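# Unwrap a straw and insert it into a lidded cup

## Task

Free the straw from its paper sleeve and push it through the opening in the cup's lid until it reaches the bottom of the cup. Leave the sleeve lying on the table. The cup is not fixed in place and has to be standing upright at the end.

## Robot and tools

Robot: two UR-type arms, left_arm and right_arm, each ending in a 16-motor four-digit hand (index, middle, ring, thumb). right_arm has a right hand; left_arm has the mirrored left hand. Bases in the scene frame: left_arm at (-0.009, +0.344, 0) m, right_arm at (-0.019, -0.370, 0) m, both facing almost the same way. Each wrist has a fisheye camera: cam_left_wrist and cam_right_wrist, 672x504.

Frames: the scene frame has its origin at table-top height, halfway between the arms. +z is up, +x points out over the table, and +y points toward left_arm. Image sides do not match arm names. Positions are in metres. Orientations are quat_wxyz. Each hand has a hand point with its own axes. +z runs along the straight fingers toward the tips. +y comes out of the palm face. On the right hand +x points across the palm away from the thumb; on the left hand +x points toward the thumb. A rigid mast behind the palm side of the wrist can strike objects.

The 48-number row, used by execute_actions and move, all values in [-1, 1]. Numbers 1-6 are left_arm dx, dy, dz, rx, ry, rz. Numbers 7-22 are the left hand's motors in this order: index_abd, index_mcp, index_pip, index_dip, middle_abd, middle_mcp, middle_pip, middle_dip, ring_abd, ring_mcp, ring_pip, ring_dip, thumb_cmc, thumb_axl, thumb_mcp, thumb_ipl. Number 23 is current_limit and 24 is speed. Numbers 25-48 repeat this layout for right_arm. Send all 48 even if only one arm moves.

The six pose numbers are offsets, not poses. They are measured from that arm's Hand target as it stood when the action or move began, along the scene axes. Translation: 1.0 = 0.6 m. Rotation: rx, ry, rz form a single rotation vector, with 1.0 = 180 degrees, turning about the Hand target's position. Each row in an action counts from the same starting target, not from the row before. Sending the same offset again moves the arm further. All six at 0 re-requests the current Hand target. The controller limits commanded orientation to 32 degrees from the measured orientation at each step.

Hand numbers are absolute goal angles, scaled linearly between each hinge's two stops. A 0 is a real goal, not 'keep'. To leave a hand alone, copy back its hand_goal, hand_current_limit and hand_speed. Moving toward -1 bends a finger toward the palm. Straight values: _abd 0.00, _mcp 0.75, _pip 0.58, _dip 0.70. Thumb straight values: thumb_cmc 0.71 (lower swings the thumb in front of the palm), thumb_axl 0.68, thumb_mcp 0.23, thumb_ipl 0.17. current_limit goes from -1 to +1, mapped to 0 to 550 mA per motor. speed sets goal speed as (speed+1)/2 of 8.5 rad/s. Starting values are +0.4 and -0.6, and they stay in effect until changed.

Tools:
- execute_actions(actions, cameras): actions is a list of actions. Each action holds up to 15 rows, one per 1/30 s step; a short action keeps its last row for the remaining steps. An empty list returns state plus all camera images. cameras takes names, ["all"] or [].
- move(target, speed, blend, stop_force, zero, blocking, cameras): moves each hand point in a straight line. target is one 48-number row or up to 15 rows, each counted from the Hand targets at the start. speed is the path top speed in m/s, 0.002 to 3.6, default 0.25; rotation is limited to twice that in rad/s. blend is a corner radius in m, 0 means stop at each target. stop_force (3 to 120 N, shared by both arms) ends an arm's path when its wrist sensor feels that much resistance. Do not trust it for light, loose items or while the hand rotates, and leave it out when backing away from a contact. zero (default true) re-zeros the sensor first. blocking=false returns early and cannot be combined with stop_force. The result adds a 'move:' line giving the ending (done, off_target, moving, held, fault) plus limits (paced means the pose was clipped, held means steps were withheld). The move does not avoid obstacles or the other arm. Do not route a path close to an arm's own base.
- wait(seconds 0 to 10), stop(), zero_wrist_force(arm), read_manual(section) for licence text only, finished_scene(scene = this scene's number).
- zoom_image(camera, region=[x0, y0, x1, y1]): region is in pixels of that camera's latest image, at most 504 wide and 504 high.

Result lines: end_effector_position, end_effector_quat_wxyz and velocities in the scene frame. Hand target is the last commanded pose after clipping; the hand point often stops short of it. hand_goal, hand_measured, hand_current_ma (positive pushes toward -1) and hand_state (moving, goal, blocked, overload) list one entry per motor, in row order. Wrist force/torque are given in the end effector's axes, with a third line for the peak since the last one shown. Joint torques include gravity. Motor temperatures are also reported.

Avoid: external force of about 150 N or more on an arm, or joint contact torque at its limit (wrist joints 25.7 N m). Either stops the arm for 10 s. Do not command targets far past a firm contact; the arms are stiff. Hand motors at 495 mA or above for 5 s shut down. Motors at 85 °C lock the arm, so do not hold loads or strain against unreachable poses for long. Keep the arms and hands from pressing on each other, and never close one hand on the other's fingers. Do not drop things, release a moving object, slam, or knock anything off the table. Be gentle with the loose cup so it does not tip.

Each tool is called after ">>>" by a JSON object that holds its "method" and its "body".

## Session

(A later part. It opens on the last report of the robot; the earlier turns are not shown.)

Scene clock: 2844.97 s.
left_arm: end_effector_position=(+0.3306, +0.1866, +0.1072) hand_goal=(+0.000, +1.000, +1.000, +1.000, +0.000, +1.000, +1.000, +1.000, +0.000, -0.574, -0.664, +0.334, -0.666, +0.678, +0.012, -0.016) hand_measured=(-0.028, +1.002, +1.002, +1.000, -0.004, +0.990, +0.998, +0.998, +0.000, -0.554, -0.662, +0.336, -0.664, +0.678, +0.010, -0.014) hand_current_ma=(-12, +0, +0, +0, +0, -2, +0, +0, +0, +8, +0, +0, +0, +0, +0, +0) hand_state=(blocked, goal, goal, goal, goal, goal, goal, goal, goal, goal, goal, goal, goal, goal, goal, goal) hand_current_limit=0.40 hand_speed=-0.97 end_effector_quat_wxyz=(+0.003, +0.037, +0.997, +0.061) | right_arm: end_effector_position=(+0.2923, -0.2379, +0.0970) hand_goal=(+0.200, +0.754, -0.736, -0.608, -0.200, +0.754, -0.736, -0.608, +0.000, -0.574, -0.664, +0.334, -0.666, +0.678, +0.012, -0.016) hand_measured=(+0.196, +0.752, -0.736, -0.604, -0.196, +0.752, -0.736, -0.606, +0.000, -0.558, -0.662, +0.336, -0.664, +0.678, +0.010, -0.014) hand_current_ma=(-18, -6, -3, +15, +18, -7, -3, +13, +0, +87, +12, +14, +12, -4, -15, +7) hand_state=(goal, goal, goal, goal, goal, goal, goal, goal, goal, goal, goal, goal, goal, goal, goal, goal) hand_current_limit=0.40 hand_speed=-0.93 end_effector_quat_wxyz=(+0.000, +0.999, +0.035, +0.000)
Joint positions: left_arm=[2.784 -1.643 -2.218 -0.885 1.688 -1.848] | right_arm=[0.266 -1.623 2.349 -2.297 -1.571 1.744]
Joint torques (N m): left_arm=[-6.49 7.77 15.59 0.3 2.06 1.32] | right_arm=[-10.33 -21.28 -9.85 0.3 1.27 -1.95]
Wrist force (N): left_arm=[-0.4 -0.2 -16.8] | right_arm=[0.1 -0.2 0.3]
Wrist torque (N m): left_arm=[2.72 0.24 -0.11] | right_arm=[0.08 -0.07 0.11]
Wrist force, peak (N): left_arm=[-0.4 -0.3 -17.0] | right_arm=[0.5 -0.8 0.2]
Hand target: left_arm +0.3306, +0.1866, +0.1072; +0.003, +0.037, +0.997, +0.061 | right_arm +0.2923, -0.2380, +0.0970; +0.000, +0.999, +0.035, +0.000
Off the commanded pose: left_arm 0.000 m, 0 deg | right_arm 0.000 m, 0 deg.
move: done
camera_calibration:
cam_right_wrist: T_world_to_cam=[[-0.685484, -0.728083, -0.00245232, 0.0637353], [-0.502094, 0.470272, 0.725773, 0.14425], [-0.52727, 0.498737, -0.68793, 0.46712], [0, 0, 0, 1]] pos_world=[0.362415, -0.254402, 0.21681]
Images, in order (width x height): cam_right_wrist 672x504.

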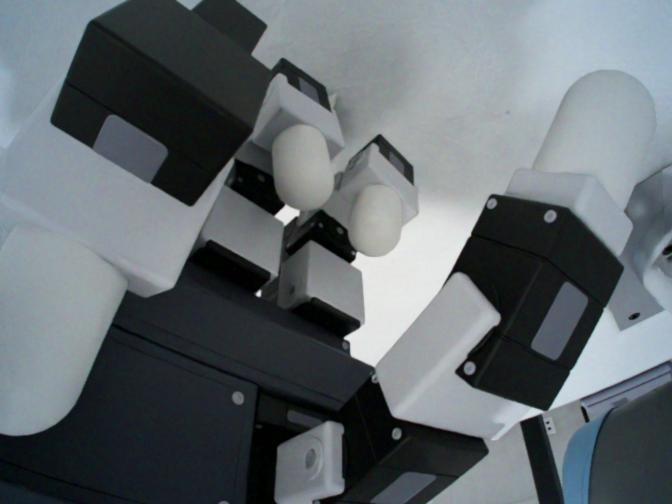

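>>> {"method": "move", "body": {"target": [[0,0,0,0,0,0,0,1,1,1,0,1,1,1,0,-0.574,-0.664,0.334,-0.666,0.678,0.012,-0.016,0.4,-0.97,0,0,-0.0500,0,0,0,0.2,0.753,-0.737,-0.609,-0.2,0.753,-0.737,-0.609,0,-0.574,-0.664,0.334,-0.666,0.678,0.012,-0.016,0.4,-0.93]], "speed": 0.03, "stop_force": 4}}

>>> {"method": "move", "body": {"target": [[0,0,0,0,0,0,0,1,1,1,0,1,1,1,0,-0.574,-0.664,0.334,-0.666,0.678,0.012,-0.016,0.4,-0.97,0,0,-0.0085,0,0,0,0.2,0.753,-0.737,-0.609,-0.2,0.753,-0.737,-0.609,0,-0.574,-0.664,0.334,-0.666,0.678,0.012,-0.016,0.4,-0.93]], "speed": 0.003, "stop_force": 3}}

>>> {"method": "execute_actions", "body": {"actions": [[[0,0,0,0,0,0,0,1,1,1,0,1,1,1,0,-0.574,-0.664,0.334,-0.666,0.678,0.012,-0.016,0.4,-0.97,0,0,0.0003,0,0,0,-0.55,0.753,-0.737,-0.609,0.55,0.753,-0.737,-0.609,0,-0.574,-0.664,0.334,-0.666,0.678,0.012,-0.016,0.4,-0.93]],[[0,0,0,0,0,0,0,1,1,1,0,1,1,1,0,-0.574,-0.664,0.334,-0.666,0.678,0.012,-0.016,0.4,-0.97,0,0,0,0,0,0,-0.55,0.753,-0.737,-0.609,0.55,0.753,-0.737,-0.609,0,-0.574,-0.664,0.334,-0.666,0.678,0.012,-0.016,0.4,-0.93]],[[0,0,0,0,0,0,0,1,1,1,0,1,1,1,0,-0.574,-0.664,0.334,-0.666,0.678,0.012,-0.016,0.4,-0.97,0,0,0,0,0,0,-0.55,0.753,-0.737,-0.609,0.55,0.753,-0.737,-0.609,0,-0.574,-0.664,0.334,-0.666,0.678,0.012,-0.016,0.76,-0.93]]], "cameras": ["cam_right_wrist"]}}

>>> {"method": "zoom_image", "body": {"camera": "cam_right_wrist", "region": [230, 40, 430, 190]}}

Scene clock: 2875.13 s.
left_arm: end_effector_position=(+0.3306, +0.1866, +0.1072) hand_goal=(+0.000, +1.000, +1.000, +1.000, +0.000, +1.000, +1.000, +1.000, +0.000, -0.574, -0.664, +0.334, -0.666, +0.678, +0.012, -0.016) hand_measured=(-0.028, +1.002, +1.002, +1.000, -0.004, +0.990, +0.998, +0.998, +0.000, -0.554, -0.662, +0.336, -0.664, +0.678, +0.010, -0.014) hand_current_ma=(-12, +0, +0, +0, +0, -2, +0, +0, +0, +8, +0, +0, +0, +0, +0, +0) hand_state=(blocked, goal, goal, goal, goal, goal, goal, goal, goal, goal, goal, goal, goal, goal, goal, goal) hand_current_limit=0.40 hand_speed=-0.97 end_effector_quat_wxyz=(+0.003, +0.037, +0.997, +0.061) | right_arm: end_effector_position=(+0.2923, -0.2380, +0.0670) hand_goal=(+0.200, +0.754, -0.736, -0.608, -0.200, +0.754, -0.736, -0.608, +0.000, -0.574, -0.664, +0.334, -0.666, +0.678, +0.012, -0.016) hand_measured=(+0.196, +0.752, -0.736, -0.604, -0.196, +0.752, -0.736, -0.606, +0.000, -0.558, -0.662, +0.336, -0.664, +0.678, +0.010, -0.014) hand_current_ma=(-17, -6, -3, +15, +18, -7, -3, +13, +0, +87, +12, +14, +12, -4, -15, +7) hand_state=(goal, goal, goal, goal, goal, goal, goal, goal, goal, goal, goal, goal, goal, goal, goal, goal) hand_current_limit=0.40 hand_speed=-0.93 end_effector_quat_wxyz=(+0.000, +0.999, +0.035, +0.000)
Joint positions: left_arm=[2.784 -1.643 -2.218 -0.885 1.688 -1.848] | right_arm=[0.266 -1.552 2.388 -2.407 -1.571 1.743]
Joint torques (N m): left_arm=[-6.84 7.55 15.22 0.55 2.66 1.49] | right_arm=[1.2 -8.58 -8.3 -5.6 -1.06 1.23]
Wrist force (N): left_arm=[-0.5 -0.2 -16.8] | right_arm=[0.1 -0.1 0.3]
Wrist torque (N m): left_arm=[2.74 0.25 -0.13] | right_arm=[0.09 -0.08 0.11]
Wrist force, peak (N): left_arm=[-0.4 -0.3 -17.1] | right_arm=[0.1 -0.2 0.8]
Hand target: left_arm +0.3306, +0.1866, +0.1072; +0.003, +0.037, +0.997, +0.061 | right_arm +0.2923, -0.2380, +0.0670; +0.000, +0.999, +0.035, +0.000
Off the commanded pose: left_arm 0.000 m, 0 deg | right_arm 0.000 m, 0 deg.
move: done

Scene clock: 2877.80 s.
left_arm: end_effector_position=(+0.3306, +0.1866, +0.1072) hand_goal=(+0.000, +1.000, +1.000, +1.000, +0.000, +1.000, +1.000, +1.000, +0.000, -0.574, -0.664, +0.334, -0.666, +0.678, +0.012, -0.016) hand_measured=(-0.028, +1.002, +1.002, +1.000, -0.004, +0.990, +0.998, +0.998, +0.000, -0.554, -0.662, +0.336, -0.664, +0.678, +0.010, -0.014) hand_current_ma=(-12, +0, +0, +0, +0, -2, +0, +0, +0, +8, +0, +0, +0, +0, +0, +0) hand_state=(blocked, goal, goal, goal, goal, goal, goal, goal, goal, goal, goal, goal, goal, goal, goal, goal) hand_current_limit=0.40 hand_speed=-0.97 end_effector_quat_wxyz=(+0.003, +0.037, +0.997, +0.061) | right_arm: end_effector_position=(+0.2923, -0.2380, +0.0622) hand_goal=(+0.200, +0.754, -0.736, -0.608, -0.200, +0.754, -0.736, -0.608, +0.000, -0.574, -0.664, +0.334, -0.666, +0.678, +0.012, -0.016) hand_measured=(+0.196, +0.752, -0.738, -0.604, -0.196, +0.752, -0.738, -0.606, +0.000, -0.558, -0.662, +0.336, -0.664, +0.678, +0.010, -0.014) hand_current_ma=(-13, -6, -9, +15, +18, -6, -13, +13, +0, +87, +12, +14, +12, -4, -15, +7) hand_state=(goal, goal, goal, goal, goal, goal, goal, goal, goal, goal, goal, goal, goal, goal, goal, goal) hand_current_limit=0.40 hand_speed=-0.93 end_effector_quat_wxyz=(+0.000, +0.999, +0.035, +0.000)
Joint positions: left_arm=[2.784 -1.643 -2.218 -0.885 1.688 -1.848] | right_arm=[0.266 -1.54 2.393 -2.424 -1.571 1.743]
Joint torques (N m): left_arm=[-5.65 7.59 15.01 0.42 2.72 1.5] | right_arm=[6.7 -22.68 -21.49 0.49 -0.59 1.2]
Wrist force (N): left_arm=[-0.7 -0.3 -16.3] | right_arm=[0.7 -1.0 -1.7]
Wrist torque (N m): left_arm=[2.68 0.27 -0.14] | right_arm=[0.25 -0.11 0.15]
Wrist force, peak (N): left_arm=[-0.6 -0.3 -17.1] | right_arm=[-0.2 -1.7 -3.6]
Hand target: left_arm +0.3306, +0.1866, +0.1072; +0.003, +0.037, +0.997, +0.061 | right_arm +0.2923, -0.2380, +0.0623; +0.000, +0.999, +0.035, +0.000
Off the commanded pose: left_arm 0.000 m, 0 deg | right_arm 0.000 m, 0 deg.
move: contact (right_arm)

Scene clock: 2879.80 s.
left_arm: end_effector_position=(+0.3306, +0.1866, +0.1072) hand_goal=(+0.000, +1.000, +1.000, +1.000, +0.000, +1.000, +1.000, +1.000, +0.000, -0.574, -0.664, +0.334, -0.666, +0.678, +0.012, -0.016) hand_measured=(-0.028, +1.002, +1.002, +1.000, -0.004, +0.990, +0.998, +0.998, +0.000, -0.554, -0.662, +0.336, -0.664, +0.678, +0.010, -0.014) hand_current_ma=(-12, +0, +0, +0, +0, -2, +0, +0, +0, +8, +0, +0, +0, +0, +0, +0) hand_state=(blocked, goal, goal, goal, goal, goal, goal, goal, goal, goal, goal, goal, goal, goal, goal, goal) hand_current_limit=0.40 hand_speed=-0.97 end_effector_quat_wxyz=(+0.003, +0.037, +0.997, +0.061) | right_arm: end_effector_position=(+0.2923, -0.2380, +0.0624) hand_goal=(-0.550, +0.754, -0.736, -0.608, +0.550, +0.754, -0.736, -0.608, +0.000, -0.574, -0.664, +0.334, -0.666, +0.678, +0.012, -0.016) hand_measured=(-0.218, +0.752, -0.738, -0.604, +0.212, +0.752, -0.740, -0.606, +0.000, -0.558, -0.662, +0.336, -0.664, +0.678, +0.010, -0.014) hand_current_ma=(+484, -6, -15, +15, -484, -9, -16, +13, +0, +87, +12, +14, +12, -4, -15, +7) hand_state=(blocked, goal, goal, goal, blocked, goal, goal, goal, goal, goal, goal, goal, goal, goal, goal, goal) hand_current_limit=0.76 hand_speed=-0.93 end_effector_quat_wxyz=(+0.000, +0.999, +0.035, +0.000)
Joint positions: left_arm=[2.784 -1.643 -2.218 -0.885 1.688 -1.848] | right_arm=[0.266 -1.54 2.393 -2.424 -1.571 1.743]
Joint torques (N m): left_arm=[-7.07 7.62 15.13 0.58 2.59 1.4] | right_arm=[5.76 -23.28 -23.83 -0.19 -0.5 1.27]
Wrist force (N): left_arm=[-0.1 0.0 -16.8] | right_arm=[0.0 0.3 0.4]
Wrist torque (N m): left_arm=[2.68 0.27 -0.06] | right_arm=[0.08 -0.10 0.09]
Wrist force, peak (N): left_arm=[-0.2 0.3 -17.3] | right_arm=[0.1 -1.0 -1.7]
Hand target: left_arm +0.3306, +0.1866, +0.1072; +0.003, +0.037, +0.997, +0.061 | right_arm +0.2923, -0.2380, +0.0624; +0.000, +0.999, +0.035, +0.000
Off the commanded pose: left_arm 0.000 m, 0 deg | right_arm 0.000 m, 0 deg.
Step readings (end_effector_position of left_arm | right_arm):
0: (+0.3306, +0.1866, +0.1072) | (+0.2923, -0.2380, +0.0622)
1: (+0.3306, +0.1866, +0.1072) | (+0.2923, -0.2380, +0.0622)
2: (+0.3306, +0.1866, +0.1072) | (+0.2923, -0.2380, +0.0623)
4: (+0.3306, +0.1866, +0.1072) | (+0.2923, -0.2380, +0.0623)
8: (+0.3306, +0.1866, +0.1072) | (+0.2923, -0.2380, +0.0624)
15: (+0.3306, +0.1866, +0.1072) | (+0.2923, -0.2380, +0.0624)
16: (+0.3306, +0.1866, +0.1072) | (+0.2923, -0.2380, +0.0624)
17: (+0.3306, +0.1866, +0.1072) | (+0.2923, -0.2380, +0.0624)
19: (+0.3306, +0.1866, +0.1072) | (+0.2923, -0.2380, +0.0624)
23: (+0.3306, +0.1866, +0.1072) | (+0.2923, -0.2380, +0.0624)
30: (+0.3306, +0.1866, +0.1072) | (+0.2923, -0.2380, +0.0624)
31: (+0.3306, +0.1866, +0.1072) | (+0.2923, -0.2380, +0.0624)
32: (+0.3306, +0.1866, +0.1072) | (+0.2923, -0.2380, +0.0624)
34: (+0.3306, +0.1866, +0.1072) | (+0.2923, -0.2380, +0.0624)
38: (+0.3306, +0.1866, +0.1072) | (+0.2923, -0.2380, +0.0624)
45: (+0.3306, +0.1866, +0.1072) | (+0.2923, -0.2380, +0.0624)
camera_calibration:
cam_right_wrist: T_world_to_cam=[[-0.685375, -0.728186, -0.00250266, 0.0635895], [-0.502215, 0.470195, 0.725739, 0.169416], [-0.527296, 0.49866, -0.687966, 0.443485], [0, 0, 0, 1]] pos_world=[0.362514, -0.254501, 0.18231]
Images, in order (width x height): cam_right_wrist 672x504.

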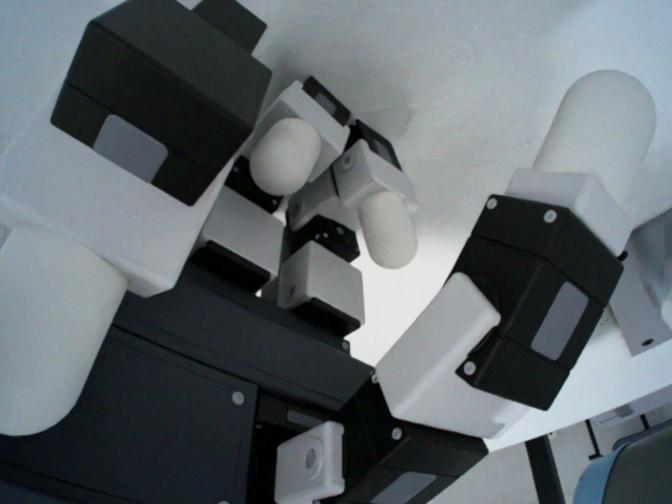

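Scaled by 2.520 from the camera's 672x504 image, which has a finer 960x720 frame.

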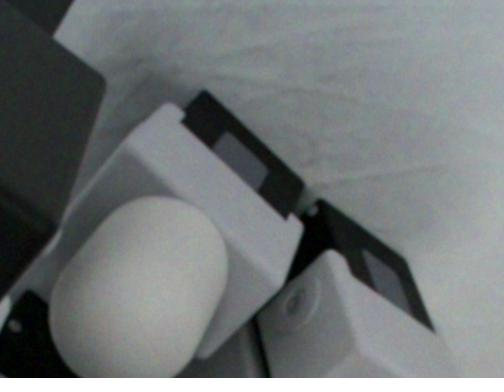

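>>> {"method": "move", "body": {"target": [[0,0,0,0,0,0,0,1,1,1,0,1,1,1,0,-0.574,-0.664,0.334,-0.666,0.678,0.012,-0.016,0.4,-0.97,-0.00025,-0.00332,0.0003,0,0,0,-0.55,0.737,-0.737,-0.609,0.55,0.737,-0.737,-0.609,0,-0.574,-0.664,0.334,-0.666,0.678,0.012,-0.016,0.76,-0.93]], "speed": 0.005}}

>>> {"method": "move", "body": {"target": [[0,0,0,0,0,0,0,1,1,1,0,1,1,1,0,-0.574,-0.664,0.334,-0.666,0.678,0.012,-0.016,0.4,-0.97,-0.00025,-0.00332,0.0003,0,0,0,-0.55,0.72,-0.737,-0.609,0.55,0.72,-0.737,-0.609,0,-0.574,-0.664,0.334,-0.666,0.678,0.012,-0.016,0.76,-0.93]], "speed": 0.005}}

>>> {"method": "move", "body": {"target": [[0,0,0,0,0,0,0,1,1,1,0,1,1,1,0,-0.574,-0.664,0.334,-0.666,0.678,0.012,-0.016,0.4,-0.97,-0.00025,-0.00332,0.0003,0,0,0,-0.55,0.707,-0.737,-0.609,0.55,0.707,-0.737,-0.609,0,-0.574,-0.664,0.334,-0.666,0.678,0.012,-0.016,0.76,-0.93]], "speed": 0.005, "cameras": ["cam_right_wrist"]}}

>>> {"method": "zoom_image", "body": {"camera": "cam_right_wrist", "region": [230, 40, 430, 190]}}

Scene clock: 2888.07 s.
left_arm: end_effector_position=(+0.3306, +0.1866, +0.1072) hand_goal=(+0.000, +1.000, +1.000, +1.000, +0.000, +1.000, +1.000, +1.000, +0.000, -0.574, -0.664, +0.334, -0.666, +0.678, +0.012, -0.016) hand_measured=(-0.028, +1.002, +1.002, +1.000, -0.004, +0.990, +0.998, +0.998, +0.000, -0.554, -0.662, +0.336, -0.664, +0.678, +0.010, -0.014) hand_current_ma=(-12, +0, +0, +0, +0, -2, +0, +0, +0, +8, +0, +0, +0, +0, +0, +0) hand_state=(blocked, goal, goal, goal, goal, goal, goal, goal, goal, goal, goal, goal, goal, goal, goal, goal) hand_current_limit=0.40 hand_speed=-0.97 end_effector_quat_wxyz=(+0.003, +0.037, +0.997, +0.061) | right_arm: end_effector_position=(+0.2922, -0.2398, +0.0626) hand_goal=(-0.550, +0.738, -0.736, -0.608, +0.550, +0.738, -0.736, -0.608, +0.000, -0.574, -0.664, +0.334, -0.666, +0.678, +0.012, -0.016) hand_measured=(-0.218, +0.748, -0.740, -0.604, +0.212, +0.748, -0.740, -0.606, +0.000, -0.558, -0.662, +0.336, -0.664, +0.678, +0.010, -0.014) hand_current_ma=(+484, +57, -15, +15, -484, +51, -16, +13, +0, +87, +12, +14, +12, -4, -15, +7) hand_state=(blocked, goal, goal, goal, blocked, goal, goal, goal, goal, goal, goal, goal, goal, goal, goal, goal) hand_current_limit=0.76 hand_speed=-0.93 end_effector_quat_wxyz=(+0.000, +0.999, +0.035, +0.000)
Joint positions: left_arm=[2.784 -1.643 -2.218 -0.885 1.688 -1.848] | right_arm=[0.261 -1.544 2.396 -2.423 -1.571 1.738]
Joint torques (N m): left_arm=[-6.41 8.76 14.23 0.64 2.44 1.62] | right_arm=[-10.71 -23.22 -8.52 0.48 -0.81 -1.81]
Wrist force (N): left_arm=[-0.1 0.8 -17.4] | right_arm=[0.3 -1.4 0.6]
Wrist torque (N m): left_arm=[2.79 0.25 -0.06] | right_arm=[0.15 -0.09 0.12]
Wrist force, peak (N): left_arm=[-0.6 0.9 -17.9] | right_arm=[0.2 -1.8 0.9]
Hand target: left_arm +0.3306, +0.1866, +0.1072; +0.003, +0.037, +0.997, +0.061 | right_arm +0.2922, -0.2400, +0.0626; +0.000, +0.999, +0.035, +0.000
Off the commanded pose: left_arm 0.000 m, 0 deg | right_arm 0.000 m, 0 deg.
move: done

Scene clock: 2888.77 s.
left_arm: end_effector_position=(+0.3306, +0.1866, +0.1072) hand_goal=(+0.000, +1.000, +1.000, +1.000, +0.000, +1.000, +1.000, +1.000, +0.000, -0.574, -0.664, +0.334, -0.666, +0.678, +0.012, -0.016) hand_measured=(-0.028, +1.002, +1.002, +1.000, -0.004, +0.990, +0.998, +0.998, +0.000, -0.554, -0.662, +0.336, -0.664, +0.678, +0.010, -0.014) hand_current_ma=(-12, +0, +0, +0, +0, -2, +0, +0, +0, +8, +0, +0, +0, +0, +0, +0) hand_state=(blocked, goal, goal, goal, goal, goal, goal, goal, goal, goal, goal, goal, goal, goal, goal, goal) hand_current_limit=0.40 hand_speed=-0.97 end_effector_quat_wxyz=(+0.003, +0.037, +0.997, +0.061) | right_arm: end_effector_position=(+0.2921, -0.2418, +0.0628) hand_goal=(-0.550, +0.720, -0.736, -0.608, +0.550, +0.720, -0.736, -0.608, +0.000, -0.574, -0.664, +0.334, -0.666, +0.678, +0.012, -0.016) hand_measured=(-0.218, +0.746, -0.740, -0.604, +0.212, +0.744, -0.740, -0.606, +0.000, -0.558, -0.662, +0.336, -0.664, +0.678, +0.010, -0.014) hand_current_ma=(+484, +137, -15, +15, -484, +131, -16, +13, +0, +87, +12, +14, +12, -4, -15, +7) hand_state=(blocked, blocked, goal, goal, blocked, blocked, goal, goal, goal, goal, goal, goal, goal, goal, goal, goal) hand_current_limit=0.76 hand_speed=-0.93 end_effector_quat_wxyz=(+0.000, +0.999, +0.035, +0.000)
Joint positions: left_arm=[2.784 -1.643 -2.218 -0.885 1.688 -1.848] | right_arm=[0.256 -1.547 2.399 -2.423 -1.571 1.733]
Joint torques (N m): left_arm=[-5.93 7.69 14.49 0.61 2.7 1.39] | right_arm=[-11.41 -23.59 -7.9 0.48 -0.94 -1.89]
Wrist force (N): left_arm=[-0.3 0.8 -17.7] | right_arm=[0.2 -1.6 0.7]
Wrist torque (N m): left_arm=[2.81 0.26 -0.09] | right_arm=[0.13 -0.09 0.11]
Wrist force, peak (N): left_arm=[-0.6 0.9 -17.8] | right_arm=[0.2 -1.8 0.9]
Hand target: left_arm +0.3306, +0.1866, +0.1072; +0.003, +0.037, +0.997, +0.061 | right_arm +0.2920, -0.2420, +0.0628; +0.000, +0.999, +0.035, +0.000
Off the commanded pose: left_arm 0.000 m, 0 deg | right_arm 0.000 m, 0 deg.
move: done

Scene clock: 2889.47 s.
left_arm: end_effector_position=(+0.3306, +0.1866, +0.1072) hand_goal=(+0.000, +1.000, +1.000, +1.000, +0.000, +1.000, +1.000, +1.000, +0.000, -0.574, -0.664, +0.334, -0.666, +0.678, +0.012, -0.016) hand_measured=(-0.028, +1.002, +1.002, +1.000, -0.004, +0.990, +0.998, +0.998, +0.000, -0.554, -0.662, +0.336, -0.664, +0.678, +0.010, -0.014) hand_current_ma=(-12, +0, +0, +0, +0, -2, +0, +0, +0, +8, +0, +0, +0, +0, +0, +0) hand_state=(blocked, goal, goal, goal, goal, goal, goal, goal, goal, goal, goal, goal, goal, goal, goal, goal) hand_current_limit=0.40 hand_speed=-0.97 end_effector_quat_wxyz=(+0.003, +0.037, +0.997, +0.061) | right_arm: end_effector_position=(+0.2919, -0.2438, +0.0630) hand_goal=(-0.550, +0.708, -0.736, -0.608, +0.550, +0.708, -0.736, -0.608, +0.000, -0.574, -0.664, +0.334, -0.666, +0.678, +0.012, -0.016) hand_measured=(-0.218, +0.734, -0.740, -0.604, +0.212, +0.732, -0.740, -0.606, +0.000, -0.558, -0.662, +0.336, -0.664, +0.678, +0.010, -0.014) hand_current_ma=(+484, +139, -15, +15, -484, +132, -16, +13, +0, +87, +12, +14, +12, -4, -15, +7) hand_state=(blocked, blocked, goal, goal, blocked, blocked, goal, goal, goal, goal, goal, goal, goal, goal, goal, goal) hand_current_limit=0.76 hand_speed=-0.93 end_effector_quat_wxyz=(+0.000, +0.999, +0.035, +0.000)
Joint positions: left_arm=[2.784 -1.643 -2.218 -0.885 1.688 -1.848] | right_arm=[0.251 -1.551 2.401 -2.422 -1.571 1.728]
Joint torques (N m): left_arm=[-6.99 8.19 14.66 0.68 2.53 1.35] | right_arm=[-10.03 -21.81 -8.02 0.52 -0.99 -1.42]
Wrist force (N): left_arm=[-0.6 0.7 -17.4] | right_arm=[0.2 -1.5 0.9]
Wrist torque (N m): left_arm=[2.78 0.27 -0.11] | right_arm=[0.14 -0.08 0.11]
Wrist force, peak (N): left_arm=[-0.6 0.8 -17.7] | right_arm=[0.0 -1.8 1.0]
Hand target: left_arm +0.3306, +0.1866, +0.1072; +0.003, +0.037, +0.997, +0.061 | right_arm +0.2919, -0.2440, +0.0630; +0.000, +0.999, +0.035, +0.000
Off the commanded pose: left_arm 0.000 m, 0 deg | right_arm 0.000 m, 0 deg.
move: done
camera_calibration:
cam_right_wrist: T_world_to_cam=[[-0.685375, -0.728186, -0.00250266, 0.0590246], [-0.502215, 0.470195, 0.725739, 0.171529], [-0.527296, 0.49866, -0.687966, 0.446457], [0, 0, 0, 1]] pos_world=[0.362014, -0.260301, 0.18281]
Images, in order (width x height): cam_right_wrist 672x504.

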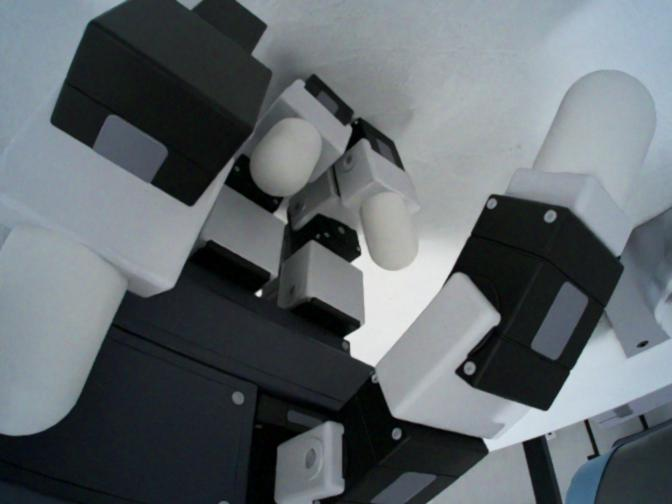

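Scaled by 2.520 from the camera's 672x504 image, which has a finer 960x720 frame.

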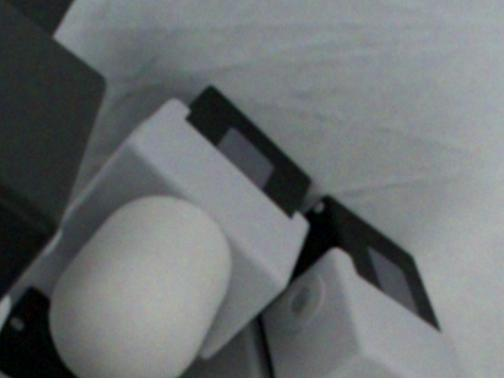

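>>> {"method": "move", "body": {"target": [[0,0,0,0,0,0,0,1,1,1,0,1,1,1,0,-0.574,-0.664,0.334,-0.666,0.678,0.012,-0.016,0.4,-0.97,-0.00125,-0.0166,0,0,0,0,-0.55,0.707,-0.737,-0.609,0.55,0.707,-0.737,-0.609,0,-0.574,-0.664,0.334,-0.666,0.678,0.012,-0.016,0.76,-0.93]], "speed": 0.008, "cameras": ["cam_right_wrist"]}}

>>> {"method": "zoom_image", "body": {"camera": "cam_right_wrist", "region": [230, 40, 430, 190]}}

Scene clock: 2900.23 s.
left_arm: end_effector_position=(+0.3306, +0.1866, +0.1072) hand_goal=(+0.000, +1.000, +1.000, +1.000, +0.000, +1.000, +1.000, +1.000, +0.000, -0.574, -0.664, +0.334, -0.666, +0.678, +0.012, -0.016) hand_measured=(-0.028, +1.002, +1.002, +1.000, -0.004, +0.990, +0.998, +0.998, +0.000, -0.554, -0.662, +0.336, -0.664, +0.678, +0.010, -0.014) hand_current_ma=(-12, +0, +0, +0, +0, -2, +0, +0, +0, +8, +0, +0, +0, +0, +0, +0) hand_state=(blocked, goal, goal, goal, goal, goal, goal, goal, goal, goal, goal, goal, goal, goal, goal, goal) hand_current_limit=0.40 hand_speed=-0.97 end_effector_quat_wxyz=(+0.003, +0.037, +0.997, +0.061) | right_arm: end_effector_position=(+0.2912, -0.2538, +0.0630) hand_goal=(-0.550, +0.708, -0.736, -0.608, +0.550, +0.708, -0.736, -0.608, +0.000, -0.574, -0.664, +0.334, -0.666, +0.678, +0.012, -0.016) hand_measured=(-0.218, +0.734, -0.740, -0.604, +0.212, +0.732, -0.740, -0.606, +0.000, -0.558, -0.662, +0.336, -0.664, +0.678, +0.010, -0.014) hand_current_ma=(+484, +134, -15, +15, -484, +128, -16, +13, +0, +87, +12, +14, +12, -4, -15, +7) hand_state=(blocked, blocked, goal, goal, blocked, blocked, goal, goal, goal, goal, goal, goal, goal, goal, goal, goal) hand_current_limit=0.76 hand_speed=-0.93 end_effector_quat_wxyz=(+0.000, +0.999, +0.035, +0.000)
Joint positions: left_arm=[2.784 -1.643 -2.218 -0.885 1.688 -1.848] | right_arm=[0.225 -1.565 2.416 -2.422 -1.571 1.702]
Joint torques (N m): left_arm=[-6.58 7.4 15.14 0.8 2.5 1.29] | right_arm=[-11.22 -21.77 -5.78 -5.47 -0.87 -1.51]
Wrist force (N): left_arm=[-0.6 0.5 -17.3] | right_arm=[0.1 -1.6 0.6]
Wrist torque (N m): left_arm=[2.77 0.24 -0.12] | right_arm=[0.13 -0.07 0.10]
Wrist force, peak (N): left_arm=[-1.0 0.9 -17.8] | right_arm=[0.3 -1.8 1.2]
Hand target: left_arm +0.3306, +0.1866, +0.1072; +0.003, +0.037, +0.997, +0.061 | right_arm +0.2911, -0.2539, +0.0630; +0.000, +0.999, +0.035, +0.000
Off the commanded pose: left_arm 0.000 m, 0 deg | right_arm 0.000 m, 0 deg.
move: done
camera_calibration:
cam_right_wrist: T_world_to_cam=[[-0.685375, -0.728186, -0.00250266, 0.051263], [-0.502215, 0.470195, 0.725739, 0.175879], [-0.527296, 0.49866, -0.687966, 0.451075], [0, 0, 0, 1]] pos_world=[0.361314, -0.270301, 0.18281]
Images, in order (width x height): cam_right_wrist 672x504.

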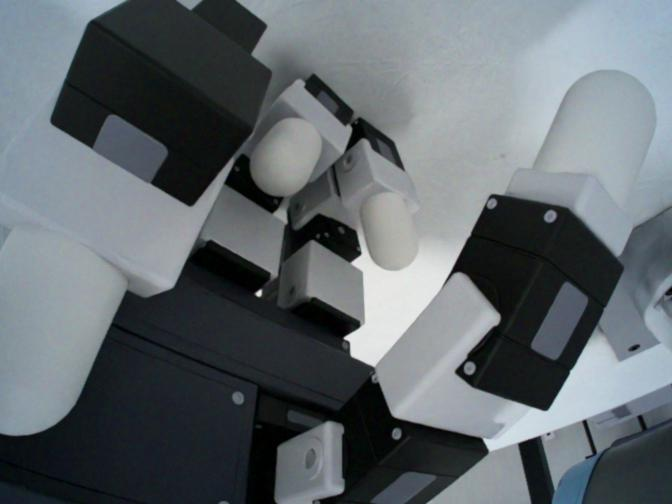

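Scaled by 2.520 from the camera's 672x504 image, which has a finer 960x720 frame.

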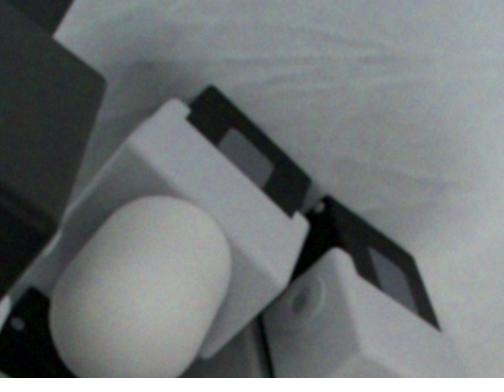

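>>> {"method": "move", "body": {"target": [[0,0,0,0,0,0,0,1,1,1,0,1,1,1,0,-0.574,-0.664,0.334,-0.666,0.678,0.012,-0.016,0.4,-0.97,-0.0025,-0.0332,0,0,0,0,-0.55,0.707,-0.737,-0.609,0.55,0.707,-0.737,-0.609,0,-0.574,-0.664,0.334,-0.666,0.678,0.012,-0.016,0.76,-0.93]], "speed": 0.01, "cameras": ["cam_right_wrist"]}}

Scene clock: 2908.30 s.
left_arm: end_effector_position=(+0.3306, +0.1866, +0.1072) hand_goal=(+0.000, +1.000, +1.000, +1.000, +0.000, +1.000, +1.000, +1.000, +0.000, -0.574, -0.664, +0.334, -0.666, +0.678, +0.012, -0.016) hand_measured=(-0.028, +1.002, +1.002, +1.000, -0.004, +0.990, +0.998, +0.998, +0.000, -0.554, -0.662, +0.336, -0.664, +0.678, +0.010, -0.014) hand_current_ma=(-12, +0, +0, +0, +0, -2, +0, +0, +0, +8, +0, +0, +0, +0, +0, +0) hand_state=(blocked, goal, goal, goal, goal, goal, goal, goal, goal, goal, goal, goal, goal, goal, goal, goal) hand_current_limit=0.40 hand_speed=-0.97 end_effector_quat_wxyz=(+0.003, +0.037, +0.997, +0.061) | right_arm: end_effector_position=(+0.2897, -0.2737, +0.0630) hand_goal=(-0.550, +0.708, -0.736, -0.608, +0.550, +0.708, -0.736, -0.608, +0.000, -0.574, -0.664, +0.334, -0.666, +0.678, +0.012, -0.016) hand_measured=(-0.218, +0.732, -0.740, -0.604, +0.212, +0.730, -0.740, -0.606, +0.000, -0.558, -0.662, +0.336, -0.664, +0.678, +0.010, -0.014) hand_current_ma=(+484, +123, -15, +15, -484, +116, -16, +13, +0, +87, +12, +14, +12, -4, -15, +7) hand_state=(blocked, blocked, goal, goal, blocked, blocked, goal, goal, goal, goal, goal, goal, goal, goal, goal, goal) hand_current_limit=0.76 hand_speed=-0.93 end_effector_quat_wxyz=(+0.000, +0.999, +0.035, +0.000)
Joint positions: left_arm=[2.784 -1.643 -2.218 -0.885 1.688 -1.848] | right_arm=[0.17 -1.594 2.445 -2.422 -1.571 1.647]
Joint torques (N m): left_arm=[-6.93 8.02 14.96 0.79 2.47 1.43] | right_arm=[-9.83 -21.47 -8.17 0.28 -0.66 -1.79]
Wrist force (N): left_arm=[-0.4 0.2 -16.8] | right_arm=[0.7 -1.4 0.9]
Wrist torque (N m): left_arm=[2.73 0.23 -0.12] | right_arm=[0.11 -0.15 0.15]
Wrist force, peak (N): left_arm=[-0.8 0.7 -17.6] | right_arm=[0.2 -1.9 0.8]
Hand target: left_arm +0.3306, +0.1866, +0.1072; +0.003, +0.037, +0.997, +0.061 | right_arm +0.2896, -0.2738, +0.0630; +0.000, +0.999, +0.035, +0.000
Off the commanded pose: left_arm 0.000 m, 0 deg | right_arm 0.000 m, 0 deg.
move: done
camera_calibration:
cam_right_wrist: T_world_to_cam=[[-0.685375, -0.728186, -0.00250266, 0.035744], [-0.502215, 0.470195, 0.725739, 0.184483], [-0.527296, 0.49866, -0.687966, 0.460207], [0, 0, 0, 1]] pos_world=[0.359814, -0.290201, 0.18281]
Images, in order (width x height): cam_right_wrist 672x504.

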